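# Put the alphabet block into the child's toy box

## Task

Place the alphabet block inside the daughter's toy box before she comes back from preschool.

## Robot and tools

Robot: two arms, left_arm and right_arm, mounted on opposite sides of a table. Each has a 140 mm two-finger gripper. The left_arm fingers are rigid. The right_arm fingers can fold: a part held near the fingertips (outer quarter of each pad) is squeezed normally, but one held deeper toward the palm may be pulled in, held loosely, or dropped. Pressing those fingertips straight down onto a surface also folds them easily, so a descent can overshoot quietly and the next grip can fail.

Frames: each arm's commanded and reported hand poses, velocities and targets are in that arm's own base frame. Fixed cameras and the table use the scene frame: origin at table-top height midway between the nominal bases, +z up, +x out over the table, left_arm toward +y. Calibrated bases in the scene frame are left_arm (+0.048, +0.373, +0.025) and right_arm (+0.013, -0.347, +0.025), each turned only about 1 degree about z. In the gripper frame the fingers point along +z and open and close along y. end_effector_position is the point between the pads when closed; fingertips extend about 33 mm beyond it at small openings, about 9 mm when fully open. Reported poses can be off by a few centimetres.

Row format (shared by execute_actions and move): 20 numbers, left arm first, then right. Per arm: x, y, z (metres, an absolute position in that arm's base frame), qw, qx, qy, qz (absolute orientation, w first), then gripper position, force_limit, speed, each from -1 to 1. Both arms always appear. To keep an arm still, repeat its last reported pose exactly with its previous gripper numbers; to keep orientation steady, resend the same quaternion every row rather than the drifting reported one.

Gripper numbers: position +1 is fully open (140 mm), pads meet near -0.8, and -1 closes until blocked. force_limit sets squeeze (about 14 N at -1 up to 58 N at +1 for a slow close); speed sets closing rate (about 30 mm/s at -1 to 250 at +1). Faster closes grip harder. Both start at +1. After closing, object_status 2 means the fingers were stopped by an object (a grip); 3 means they reached the command or met (maybe empty); 1 means blocked while opening; 0 means moving. To grip harder, raise force_limit and nudge position (e.g. -1 to -0.98). position_measured is in counts: 3 open, 230 pads touching.

execute_actions(actions, cameras): actions is a list of actions; each action is a list of up to 15 rows, one per 1/30 s step, the last row held if short. A target more than 0.6 m from the gripper's current position along any gripper axis is refused. Images appear only when actions is empty or cameras is given.

move(target, speed, blend, stop_force, zero, blocking, cameras): drives each gripper in a straight line to its absolute pose in target (one row, or a list of up to 15 rows as waypoints). speed in m/s, 0.002 to 3.6, default 0.25. blend in metres rounds waypoint corners. stop_force (3 to 120 N, one value for both arms) ends an arm's path when its wrist sensor feels that much push; use it slowly when approaching surfaces, not when turning the gripper and not when leaving a contact. zero resets the baseline first (default true). blocking=false returns early and lets the move continue; not allowed with stop_force. Paths ignore obstacles and the other arm; keep paths away from an arm's own base. The result adds a move: line, e.g. done, off_target, moving, held, fault, plus limits such as paced or held.

wait(seconds 0 to 10), stop() to brake a move, zoom_image(camera, region [x0,y0,x1,y1] pixels, up to 504 square) on cam_high, cam_low, cam_left_wrist or cam_right_wrist (all 896x504), zero_wrist_force(arm), read_manual, and finished_scene, which ends the scene for good.

Results: per arm end_effector_position, end_effector_quat_wxyz, velocities, Hand target (where the arm is actually sent), Tool commands, joint positions and torques, Wrist force and torque in the gripper's axes, plus MOTOR HOT or fault lines. Orientation commands are clipped to 32 degrees from the current one per step, so big turns take several steps.

Avoid: dropping the block or releasing it while moving; letting anything leave the table; hard hits on fixed things; arm-to-arm contact or one gripper closing on the other's fingers; pressing past a firm contact, which can trigger a 10 s fault stop (force around 150 N or joint torque limits, wrist joints about 17-18 N m). Long stretched holds heat motors and can lock an arm for 30-60 s.

Each tool is called after "Request:" in YAML: its name, and indented under it one key for each argument.

## Session

Request:
execute_actions:
  actions: []

Scene clock: 0.00 s.
left_arm: end_effector_position=(+0.9682, -0.3702, +0.0777) position_measured=3 object_status=3 end_effector_quat_wxyz=(+0.223, +0.905, -0.028, +0.361) | right_arm: end_effector_position=(+0.1615, +0.3323, +0.2757) position_measured=3 object_status=3 end_effector_quat_wxyz=(-0.362, +0.251, +0.886, -0.144)
Joint positions: left_arm=[-0.467 -0.497 0.93 -2.877 -1.661 2.695] | right_arm=[0.489 -1.472 1.534 -0.871 -1.297 0.93]
Joint velocities: within noise
Joint torques (N m): no reading
Wrist force (N): no reading
Wrist torque (N m): no reading
Wrist force, peak (N): no reading
Hand target: left_arm +0.9682, -0.3702, +0.0777; +0.223, +0.905, -0.028, +0.361 | right_arm +0.1615, +0.3323, +0.2757; -0.362, +0.251, +0.886, -0.144
Tool commands: left_gripper/position=+1.0 left_gripper/force_limit=+1.0 left_gripper/speed=+1.0 right_gripper/position=+1.0 right_gripper/force_limit=+1.0 right_gripper/speed=+1.0

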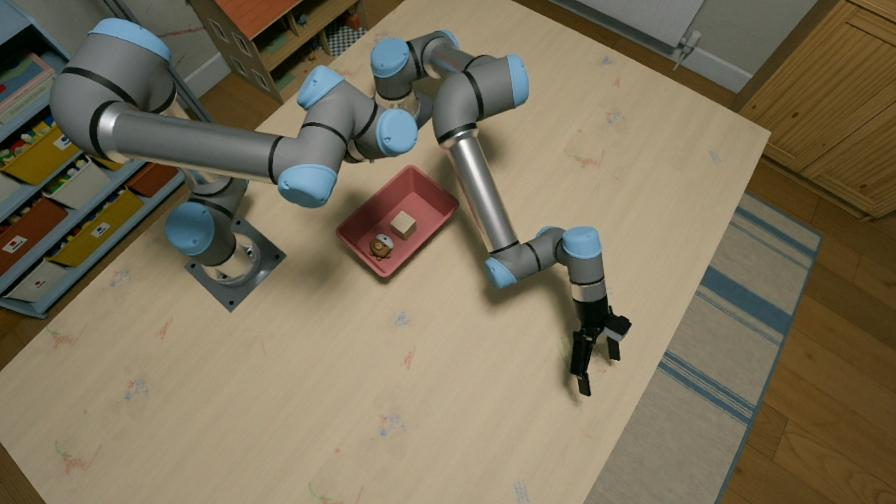

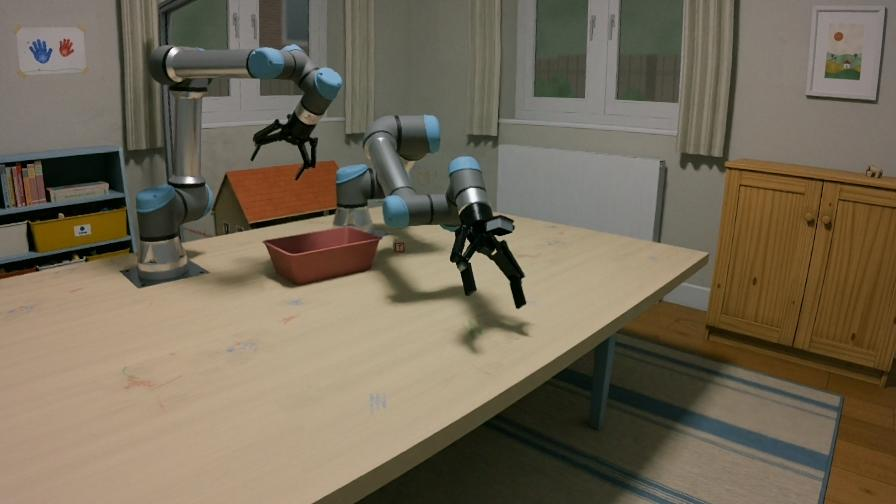

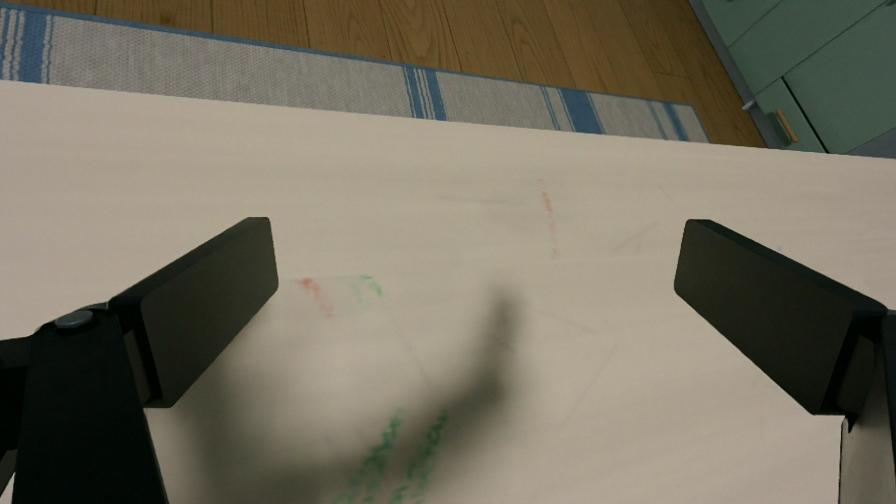

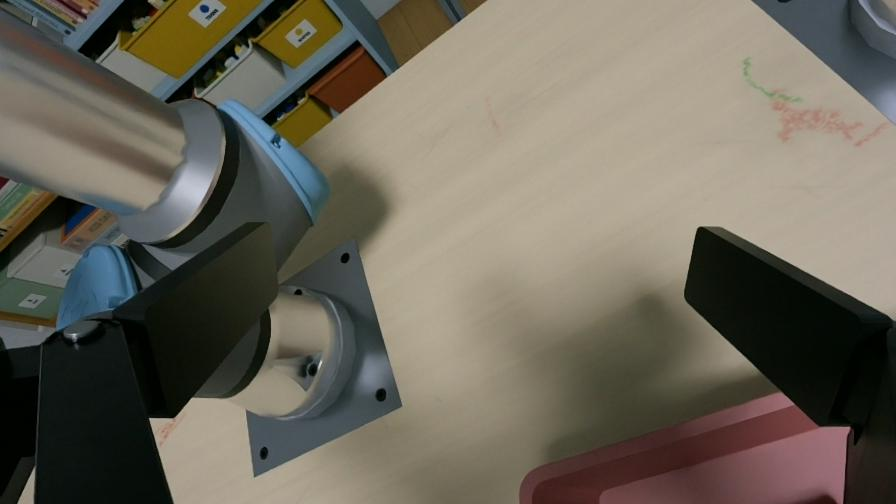

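Request:
zoom_image:
  camera: "cam_low"
  region: [250, 180, 550, 340]

Request:
zoom_image:
  camera: "cam_high"
  region: [320, 20, 640, 300]

Scaled by 1.680 from the camera's 896x504 image, which has a finer 1280x720 frame.

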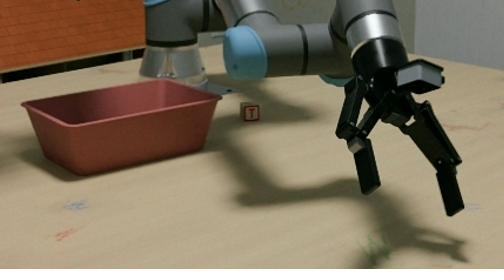

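Scaled by 1.575 from the camera's 896x504 image, which has a finer 1280x720 frame.

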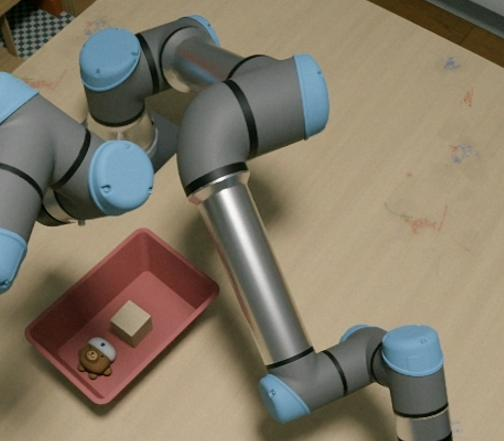

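Request:
move:
  target: [0.48,-0.15,0.38,0,1,0,0,1,1,1,0.1615,0.3323,0.2757,-0.362,0.251,0.886,-0.144,1,1,1]
  speed: 0.4
  cameras: ["all"]

Scene clock: 9.60 s.
left_arm: end_effector_position=(+0.4801, -0.1500, +0.3800) position_measured=3 object_status=3 end_effector_quat_wxyz=(+0.000, +1.000, +0.000, +0.000) | right_arm: end_effector_position=(+0.1615, +0.3323, +0.2757) position_measured=3 object_status=3 end_effector_quat_wxyz=(-0.362, +0.251, +0.886, -0.144)
Joint positions: left_arm=[-0.571 -1.554 1.287 -1.304 -1.571 2.57] | right_arm=[0.489 -1.472 1.534 -0.87 -1.297 0.931]
Joint torques (N m): left_arm=[-8.17 -37.55 -36.7 -1.22 -1.06 -2.7] | right_arm=[-9.15 -21.41 -13.47 2.22 3.04 1.61]
Wrist force (N): left_arm=[1.1 -1.1 0.0] | right_arm=[-0.3 0.0 -0.1]
Wrist torque (N m): left_arm=[-0.36 -0.15 0.40] | right_arm=[0.01 0.05 0.00]
Wrist force, peak (N): left_arm=[-0.5 -1.6 -1.7] | right_arm=[-0.4 0.1 -0.3]
Hand target: left_arm +0.4800, -0.1500, +0.3800; +0.000, +1.000, +0.000, +0.000 | right_arm +0.1615, +0.3323, +0.2757; -0.362, +0.251, +0.886, -0.144
Off the commanded pose: left_arm 0.000 m, 0 deg | right_arm 0.000 m, 0 deg.
move: done

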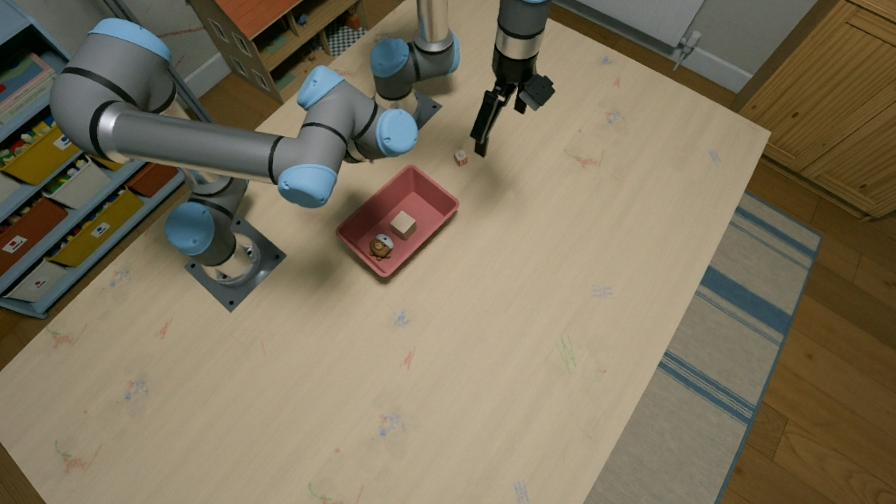

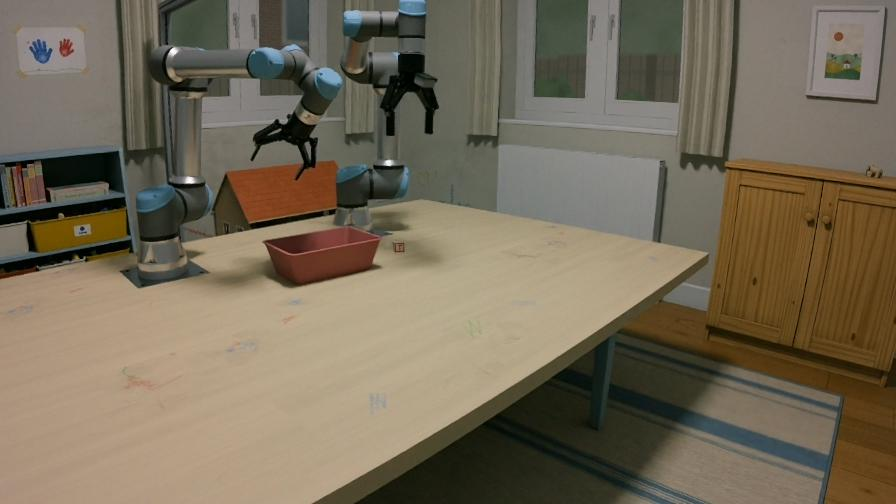

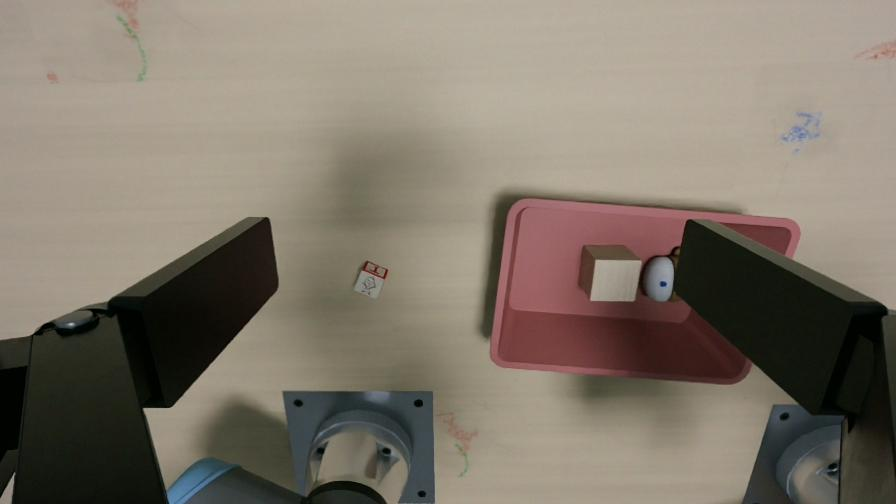

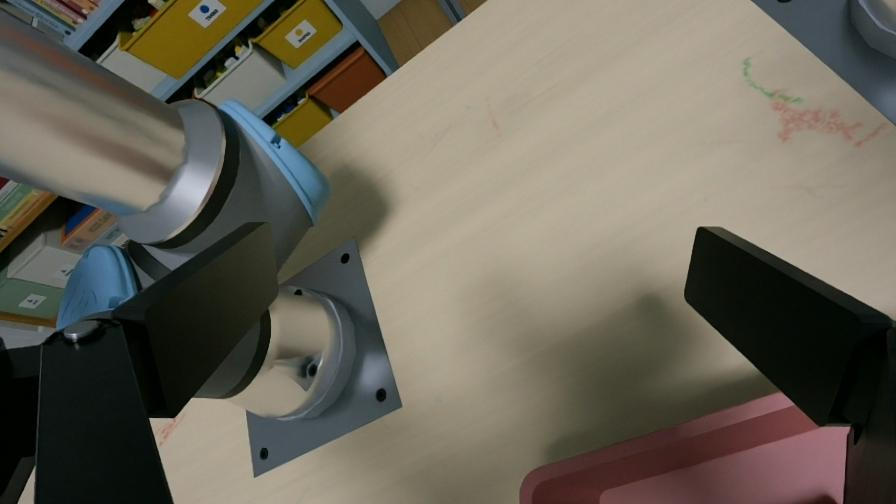

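Request:
zoom_image:
  camera: "cam_left_wrist"
  region: [320, 230, 420, 320]

Scaled by 5.040 from the camera's 896x504 image, which has a finer 1280x720 frame.

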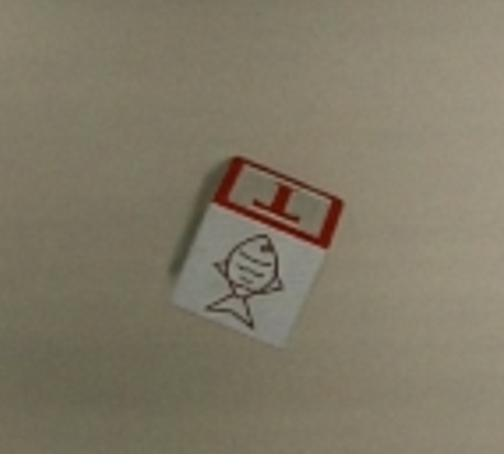

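Request:
move:
  target: [0.306,-0.048,0.15,0,0.983,-0.182,0,0,-0.3,-0.5,0.1615,0.3323,0.2757,-0.362,0.251,0.886,-0.144,1,1,1]
  speed: 0.3
  cameras: ["cam_left_wrist","cam_low"]

Scene clock: 25.43 s.
left_arm: end_effector_position=(+0.3060, -0.0480, +0.1500) position_measured=129 object_status=3 end_effector_quat_wxyz=(+0.000, +0.983, -0.182, +0.000) | right_arm: end_effector_position=(+0.1615, +0.3323, +0.2757) position_measured=3 object_status=3 end_effector_quat_wxyz=(-0.362, +0.251, +0.886, -0.144)
Joint positions: left_arm=[-0.6 -2.075 2.263 -1.759 -1.571 2.907] | right_arm=[0.489 -1.472 1.534 -0.87 -1.297 0.931]
Joint torques (N m): left_arm=[-8.8 -13.26 -16.23 -5.42 0.86 2.48] | right_arm=[-8.76 -20.36 -11.31 2.23 3.27 1.56]
Wrist force (N): left_arm=[1.1 -1.1 0.0] | right_arm=[-0.3 0.0 -0.1]
Wrist torque (N m): left_arm=[-0.36 -0.14 0.20] | right_arm=[-0.01 0.04 0.00]
Wrist force, peak (N): left_arm=[-0.3 -1.4 2.3] | right_arm=[-0.4 0.1 -0.2]
Hand target: left_arm +0.3060, -0.0480, +0.1500; +0.000, +0.983, -0.182, +0.000 | right_arm +0.1615, +0.3323, +0.2757; -0.362, +0.251, +0.886, -0.144
Off the commanded pose: left_arm 0.000 m, 0 deg | right_arm 0.000 m, 0 deg.
move: done
Images, in order (width x height): cam_low 896x504, cam_left_wrist 896x504.

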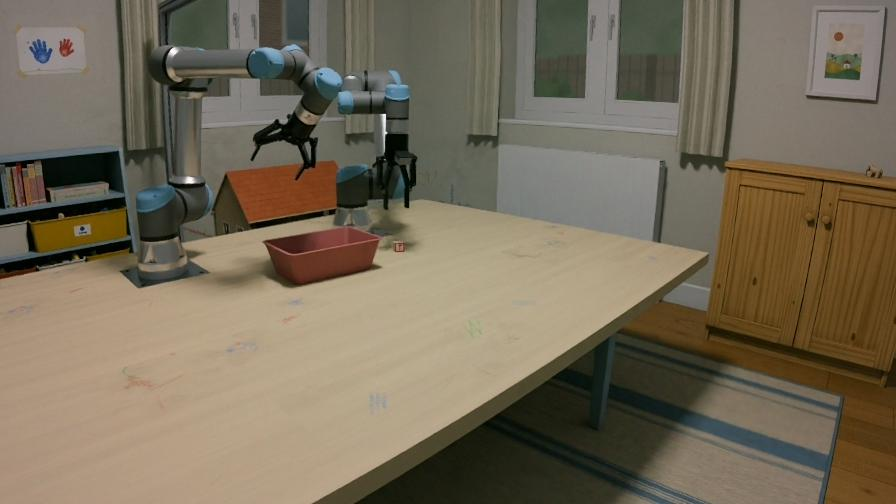

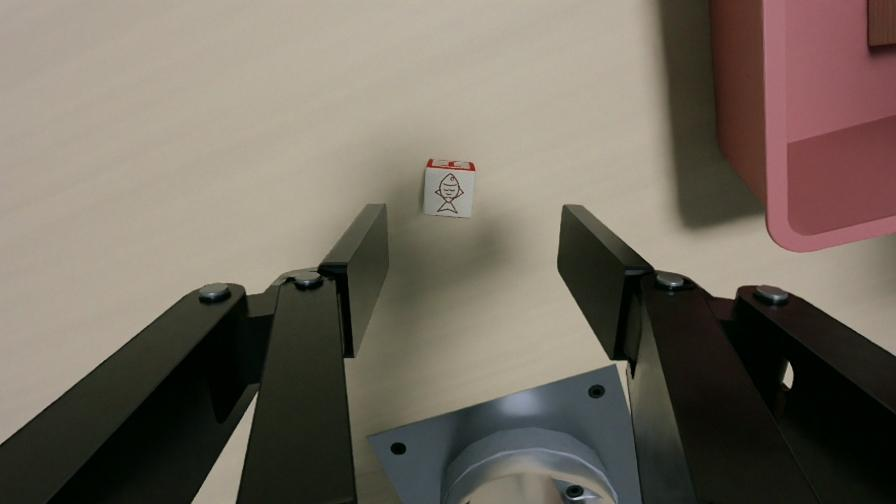

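Request:
move:
  target:
    - [0.302,-0.039,0.06,0,0.983,-0.182,0,0,-0.3,-0.5,0.1615,0.3323,0.2757,-0.362,0.251,0.886,-0.144,1,1,1]
    - [0.302,-0.039,0.018,0,0.983,-0.182,0,0,-0.3,-0.5,0.1615,0.3323,0.2757,-0.362,0.251,0.886,-0.144,1,1,1]
  speed: [0.2,0.06]
  stop_force: 8
  cameras: ["cam_left_wrist","cam_low"]

Request:
zoom_image:
  camera: "cam_low"
  region: [340, 180, 460, 280]

Scene clock: 30.80 s.
left_arm: end_effector_position=(+0.3020, -0.0390, +0.0180) position_measured=129 object_status=3 end_effector_quat_wxyz=(+0.000, +0.983, -0.182, +0.000) | right_arm: end_effector_position=(+0.1615, +0.3323, +0.2757) position_measured=3 object_status=3 end_effector_quat_wxyz=(-0.362, +0.251, +0.886, -0.144)
Joint positions: left_arm=[-0.582 -1.907 2.548 -2.212 -1.571 2.926] | right_arm=[0.489 -1.472 1.534 -0.87 -1.297 0.931]
Joint torques (N m): left_arm=[7.91 4.51 -12.62 -5.27 -1.13 2.56] | right_arm=[-9.18 -20.18 -11.09 1.93 3.24 1.26]
Wrist force (N): left_arm=[1.1 -1.0 0.2] | right_arm=[-0.2 -0.2 -0.1]
Wrist torque (N m): left_arm=[-0.33 -0.14 0.18] | right_arm=[-0.03 0.03 0.00]
Wrist force, peak (N): left_arm=[1.6 -1.1 -1.3] | right_arm=[-0.4 -0.1 -0.2]
Hand target: left_arm +0.3020, -0.0390, +0.0180; +0.000, +0.983, -0.182, +0.000 | right_arm +0.1615, +0.3323, +0.2757; -0.362, +0.251, +0.886, -0.144
Off the commanded pose: left_arm 0.000 m, 0 deg | right_arm 0.000 m, 0 deg.
move: done
Images, in order (width x height): cam_low 896x504, cam_left_wrist 896x504.

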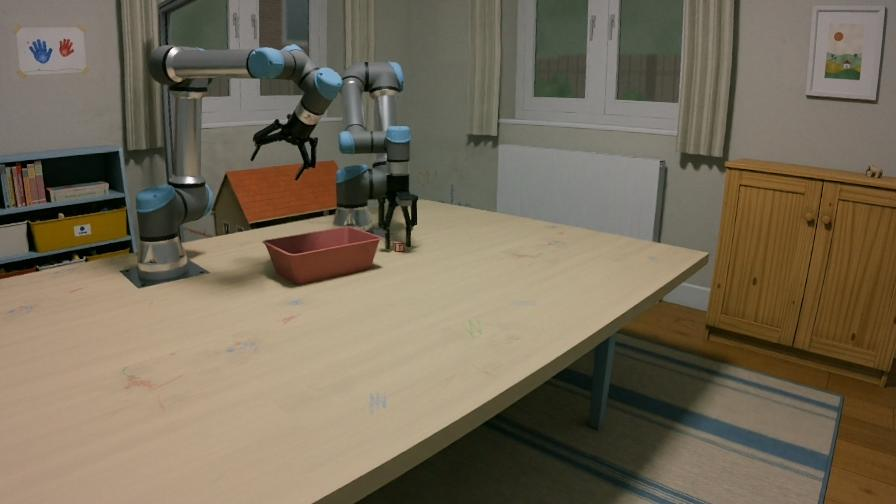

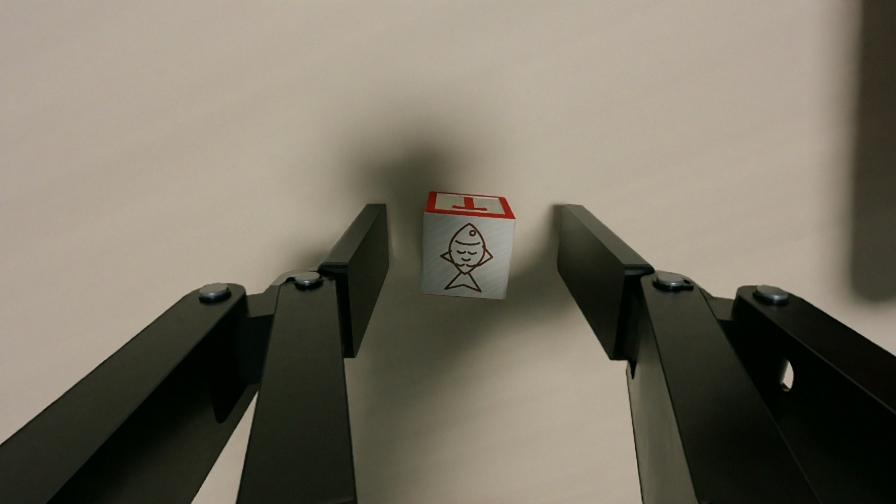

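Scaled by 4.200 from the camera's 896x504 image, which has a finer 1280x720 frame.

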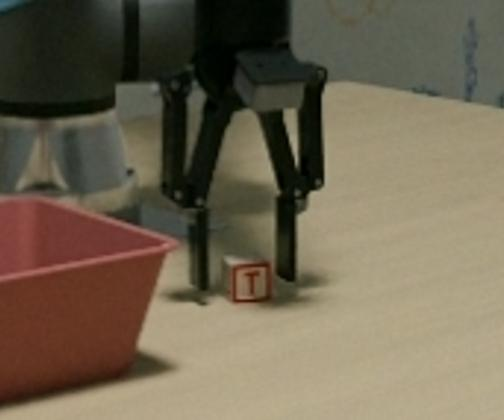

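Request:
move:
  target: [0.302,-0.039,0.018,0,0.983,-0.182,0,-1,-0.3,-1,0.1615,0.3323,0.2757,-0.362,0.251,0.886,-0.144,1,1,1]
  cameras: ["cam_left_wrist"]

Scene clock: 33.37 s.
left_arm: end_effector_position=(+0.3020, -0.0390, +0.0180) position_measured=183 object_status=0 end_effector_quat_wxyz=(+0.000, +0.983, -0.182, +0.000) | right_arm: end_effector_position=(+0.1615, +0.3323, +0.2757) position_measured=3 object_status=3 end_effector_quat_wxyz=(-0.362, +0.251, +0.886, -0.144)
Joint positions: left_arm=[-0.582 -1.907 2.548 -2.212 -1.571 2.926] | right_arm=[0.489 -1.472 1.534 -0.87 -1.297 0.931]
Joint torques (N m): left_arm=[7.53 3.96 -12.89 -4.97 -1.16 2.6] | right_arm=[-8.36 -20.22 -11.72 1.99 3.07 1.28]
Wrist force (N): left_arm=[-1.8 -2.1 -10.7] | right_arm=[-0.3 0.0 -0.1]
Wrist torque (N m): left_arm=[-0.28 -0.17 0.17] | right_arm=[-0.02 0.06 0.00]
Wrist force, peak (N): left_arm=[-2.1 -1.6 -11.6] | right_arm=[-0.5 0.1 -0.2]
Hand target: left_arm +0.3020, -0.0390, +0.0180; +0.000, +0.983, -0.182, +0.000 | right_arm +0.1615, +0.3323, +0.2757; -0.362, +0.251, +0.886, -0.144
Off the commanded pose: left_arm 0.000 m, 0 deg | right_arm 0.000 m, 0 deg.
move: done
Images, in order (width x height): cam_left_wrist 896x504.

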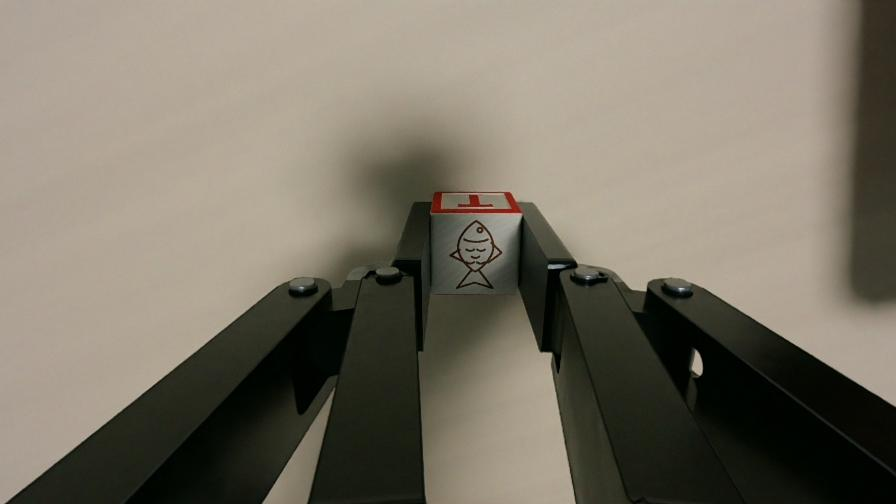

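Request:
move:
  target:
    - [0.302,-0.039,0.06,0,0.983,-0.182,0,-1,-0.3,-1,0.1615,0.3323,0.2757,-0.362,0.251,0.886,-0.144,1,1,1]
    - [0.302,-0.039,0.20,0,0.983,-0.182,0,-1,-0.3,-1,0.1615,0.3323,0.2757,-0.362,0.251,0.886,-0.144,1,1,1]
    - [0.323,-0.268,0.22,0,0.682,-0.731,0,-1,-0.3,-1,0.1615,0.3323,0.2757,-0.362,0.251,0.886,-0.144,1,1,1]
  speed: [0.08,0.3,0.4]
  blend: [0.02,0.04,0]
  cameras: ["cam_left_wrist","cam_low","cam_high"]

Scene clock: 40.60 s.
left_arm: end_effector_position=(+0.3230, -0.2680, +0.2200) position_measured=183 object_status=2 end_effector_quat_wxyz=(+0.000, +0.682, -0.731, +0.000) | right_arm: end_effector_position=(+0.1615, +0.3323, +0.2757) position_measured=3 object_status=3 end_effector_quat_wxyz=(-0.362, +0.251, +0.886, -0.144)
Joint positions: left_arm=[-1.016 -1.787 1.906 -1.69 -1.571 3.766] | right_arm=[0.489 -1.472 1.534 -0.87 -1.297 0.931]
Joint torques (N m): left_arm=[-7.81 -6.23 -35.47 -1.55 -1.17 2.59] | right_arm=[-8.05 -20.34 -11.3 2.13 3.23 1.3]
Wrist force (N): left_arm=[0.8 -1.2 0.5] | right_arm=[-0.1 0.1 -0.1]
Wrist torque (N m): left_arm=[-0.36 -0.08 0.19] | right_arm=[-0.01 0.02 0.00]
Wrist force, peak (N): left_arm=[-2.4 -1.8 -11.6] | right_arm=[-0.5 0.0 -0.1]
Hand target: left_arm +0.3230, -0.2680, +0.2200; +0.000, +0.682, -0.731, +0.000 | right_arm +0.1615, +0.3323, +0.2757; -0.362, +0.251, +0.886, -0.144
Off the commanded pose: left_arm 0.000 m, 0 deg | right_arm 0.000 m, 0 deg.
move: done
Images, in order (width x height): cam_high 896x504, cam_low 896x504, cam_left_wrist 896x504.

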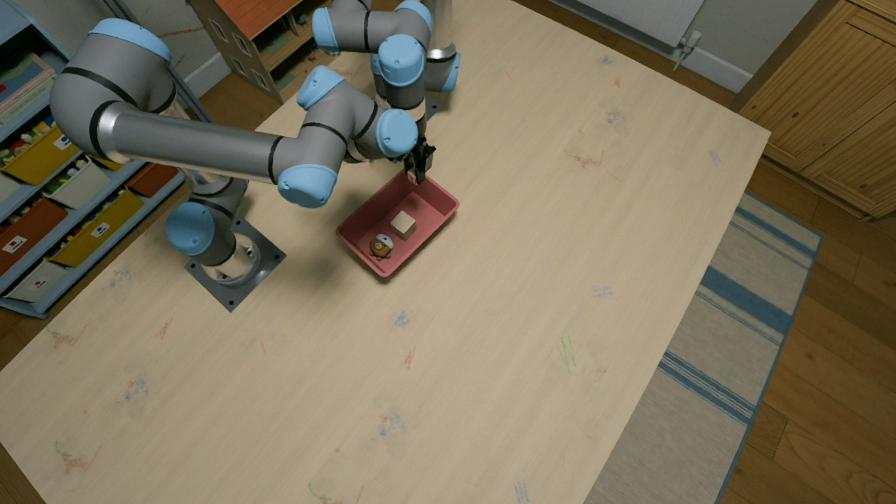

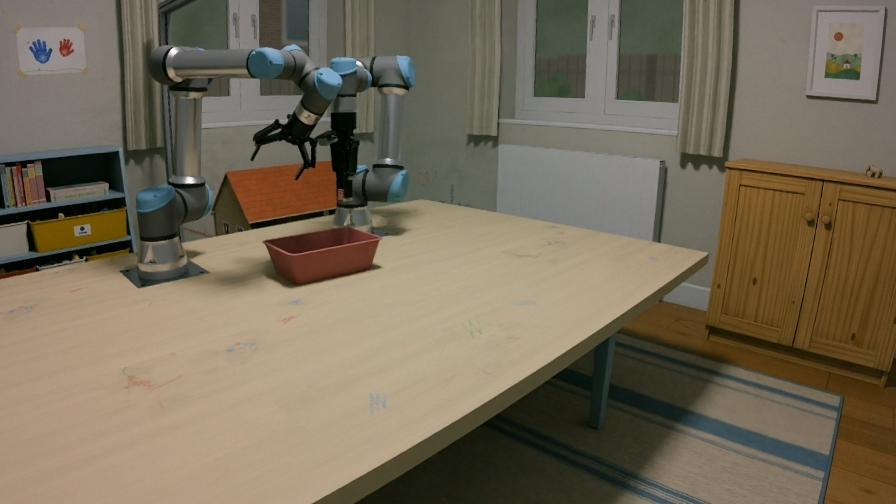

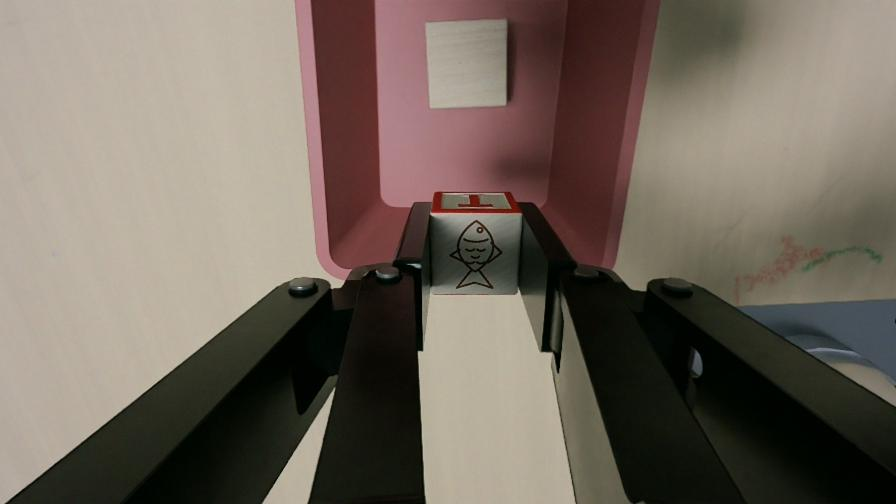

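Request:
move:
  target:
    - [0.314,-0.267,0.075,0,0.682,-0.731,0,-1,-0.3,-1,0.1615,0.3323,0.2757,-0.362,0.251,0.886,-0.144,1,1,1]
    - [0.314,-0.267,0.019,0,0.682,-0.731,0,-1,-0.3,-1,0.1615,0.3323,0.2757,-0.362,0.251,0.886,-0.144,1,1,1]
  speed: [0.15,0.02]
  stop_force: 5
  cameras: ["cam_left_wrist","cam_low"]

Scene clock: 49.27 s.
left_arm: end_effector_position=(+0.3140, -0.2670, +0.0207) position_measured=183 object_status=2 end_effector_quat_wxyz=(+0.000, +0.682, -0.731, +0.000) | right_arm: end_effector_position=(+0.1615, +0.3323, +0.2757) position_measured=3 object_status=3 end_effector_quat_wxyz=(-0.362, +0.251, +0.886, -0.144)
Joint positions: left_arm=[-1.034 -1.588 2.297 -2.281 -1.571 3.748] | right_arm=[0.489 -1.472 1.534 -0.87 -1.297 0.931]
Joint torques (N m): left_arm=[-4.92 -30.11 -31.86 -0.85 1.08 -2.61] | right_arm=[-8.77 -20.3 -11.63 1.69 3.15 1.34]
Wrist force (N): left_arm=[1.1 -1.3 0.6] | right_arm=[-0.4 0.0 -0.1]
Wrist torque (N m): left_arm=[-0.39 -0.15 0.40] | right_arm=[-0.02 0.07 0.00]
Wrist force, peak (N): left_arm=[-2.8 3.2 -24.8] | right_arm=[-0.6 0.1 0.0]
Hand target: left_arm +0.3140, -0.2670, +0.0207; +0.000, +0.682, -0.731, +0.000 | right_arm +0.1615, +0.3323, +0.2757; -0.362, +0.251, +0.886, -0.144
Off the commanded pose: left_arm 0.002 m, 0 deg | right_arm 0.000 m, 0 deg.
move: contact (left_arm); path passed 1 of 2 targets
Images, in order (width x height): cam_low 896x504, cam_left_wrist 896x504.

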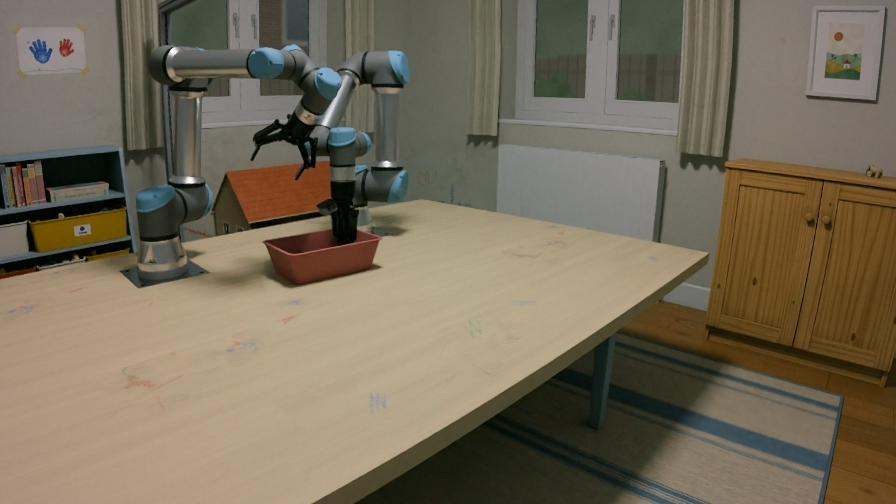

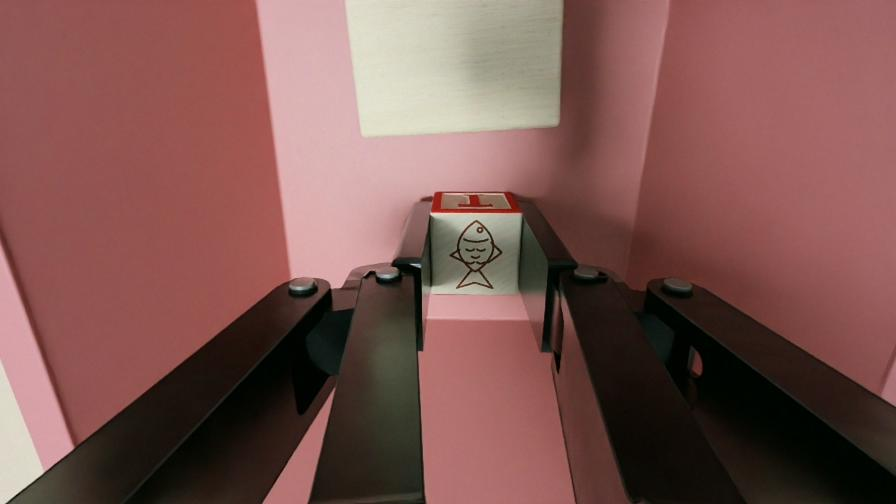

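Request:
move:
  target:
    - [0.314,-0.267,0.0207,0,0.682,-0.731,0,-0.1,-0.3,-1,0.1615,0.3323,0.2757,-0.362,0.251,0.886,-0.144,1,1,1]
    - [0.314,-0.267,0.08,0,0.682,-0.731,0,-0.1,-0.3,-1,0.1615,0.3323,0.2757,-0.362,0.251,0.886,-0.144,1,1,1]
    - [0.314,-0.267,0.25,0,0.682,-0.731,0,-0.1,-0.3,-1,0.1615,0.3323,0.2757,-0.362,0.251,0.886,-0.144,1,1,1]
  speed: [0.1,0.08,0.25]
  blend: [0,0.02,0]
  cameras: ["cam_left_wrist","cam_high"]

Scene clock: 54.50 s.
left_arm: end_effector_position=(+0.3153, -0.2682, +0.1537) position_measured=141 object_status=3 end_effector_quat_wxyz=(+0.001, +0.682, -0.731, +0.005) | right_arm: end_effector_position=(+0.1615, +0.3323, +0.2757) position_measured=3 object_status=3 end_effector_quat_wxyz=(-0.362, +0.251, +0.886, -0.144)
Joint positions: left_arm=[-1.033 -1.774 2.071 -1.878 -1.571 3.749] | right_arm=[0.489 -1.472 1.534 -0.87 -1.297 0.931]
Joint torques (N m): left_arm=[0.17 -5.83 -15.81 -5.38 -0.98 1.04] | right_arm=[-8.66 -22.06 -10.95 1.63 2.97 1.16]
Wrist force (N): left_arm=[0.8 -1.1 0.2] | right_arm=[-0.4 0.0 -0.1]
Wrist torque (N m): left_arm=[-0.35 -0.09 0.39] | right_arm=[-0.02 0.07 0.00]
Wrist force, peak (N): left_arm=[1.8 -1.4 -8.4] | right_arm=[-0.4 0.2 -0.2]
Hand target: left_arm +0.3153, -0.2682, +0.1537; +0.001, +0.682, -0.731, +0.005 | right_arm +0.1615, +0.3323, +0.2757; -0.362, +0.251, +0.886, -0.144
Off the commanded pose: left_arm 0.096 m, 1 deg | right_arm 0.000 m, 0 deg.
move: held (left_arm; a check stopped the path); path passed 2 of 3 targets; limits=held
pose unreachable (left arm): on one or more control steps of this call, first in action 0 (counted from 0), this arm could not follow its commanded pose, so it was not sent that pose on those steps. It may still have moved: this result reports where it is.
cause: moving toward the commanded pose would bring a part of the arm too close to another arm (this arm's gripper and the right arm's gripper, 24 mm apart when this arm was first held).
Images, in order (width x height): cam_high 896x504, cam_left_wrist 896x504.

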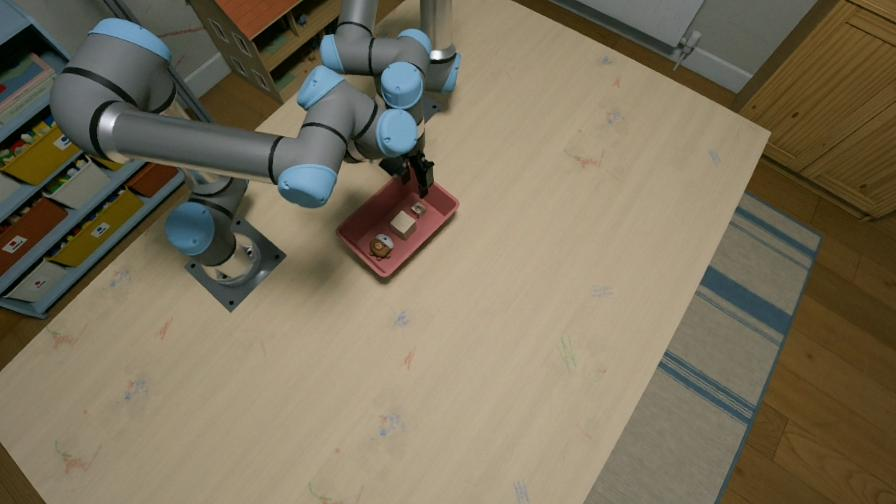

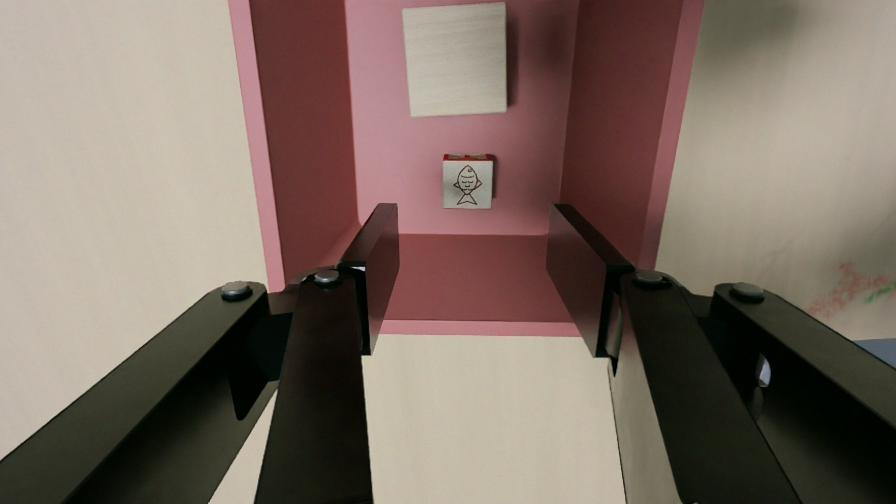

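Block is in the box, and the gripper is clear of it.

Request:
finished_scene:

The scene is finished: the task was done.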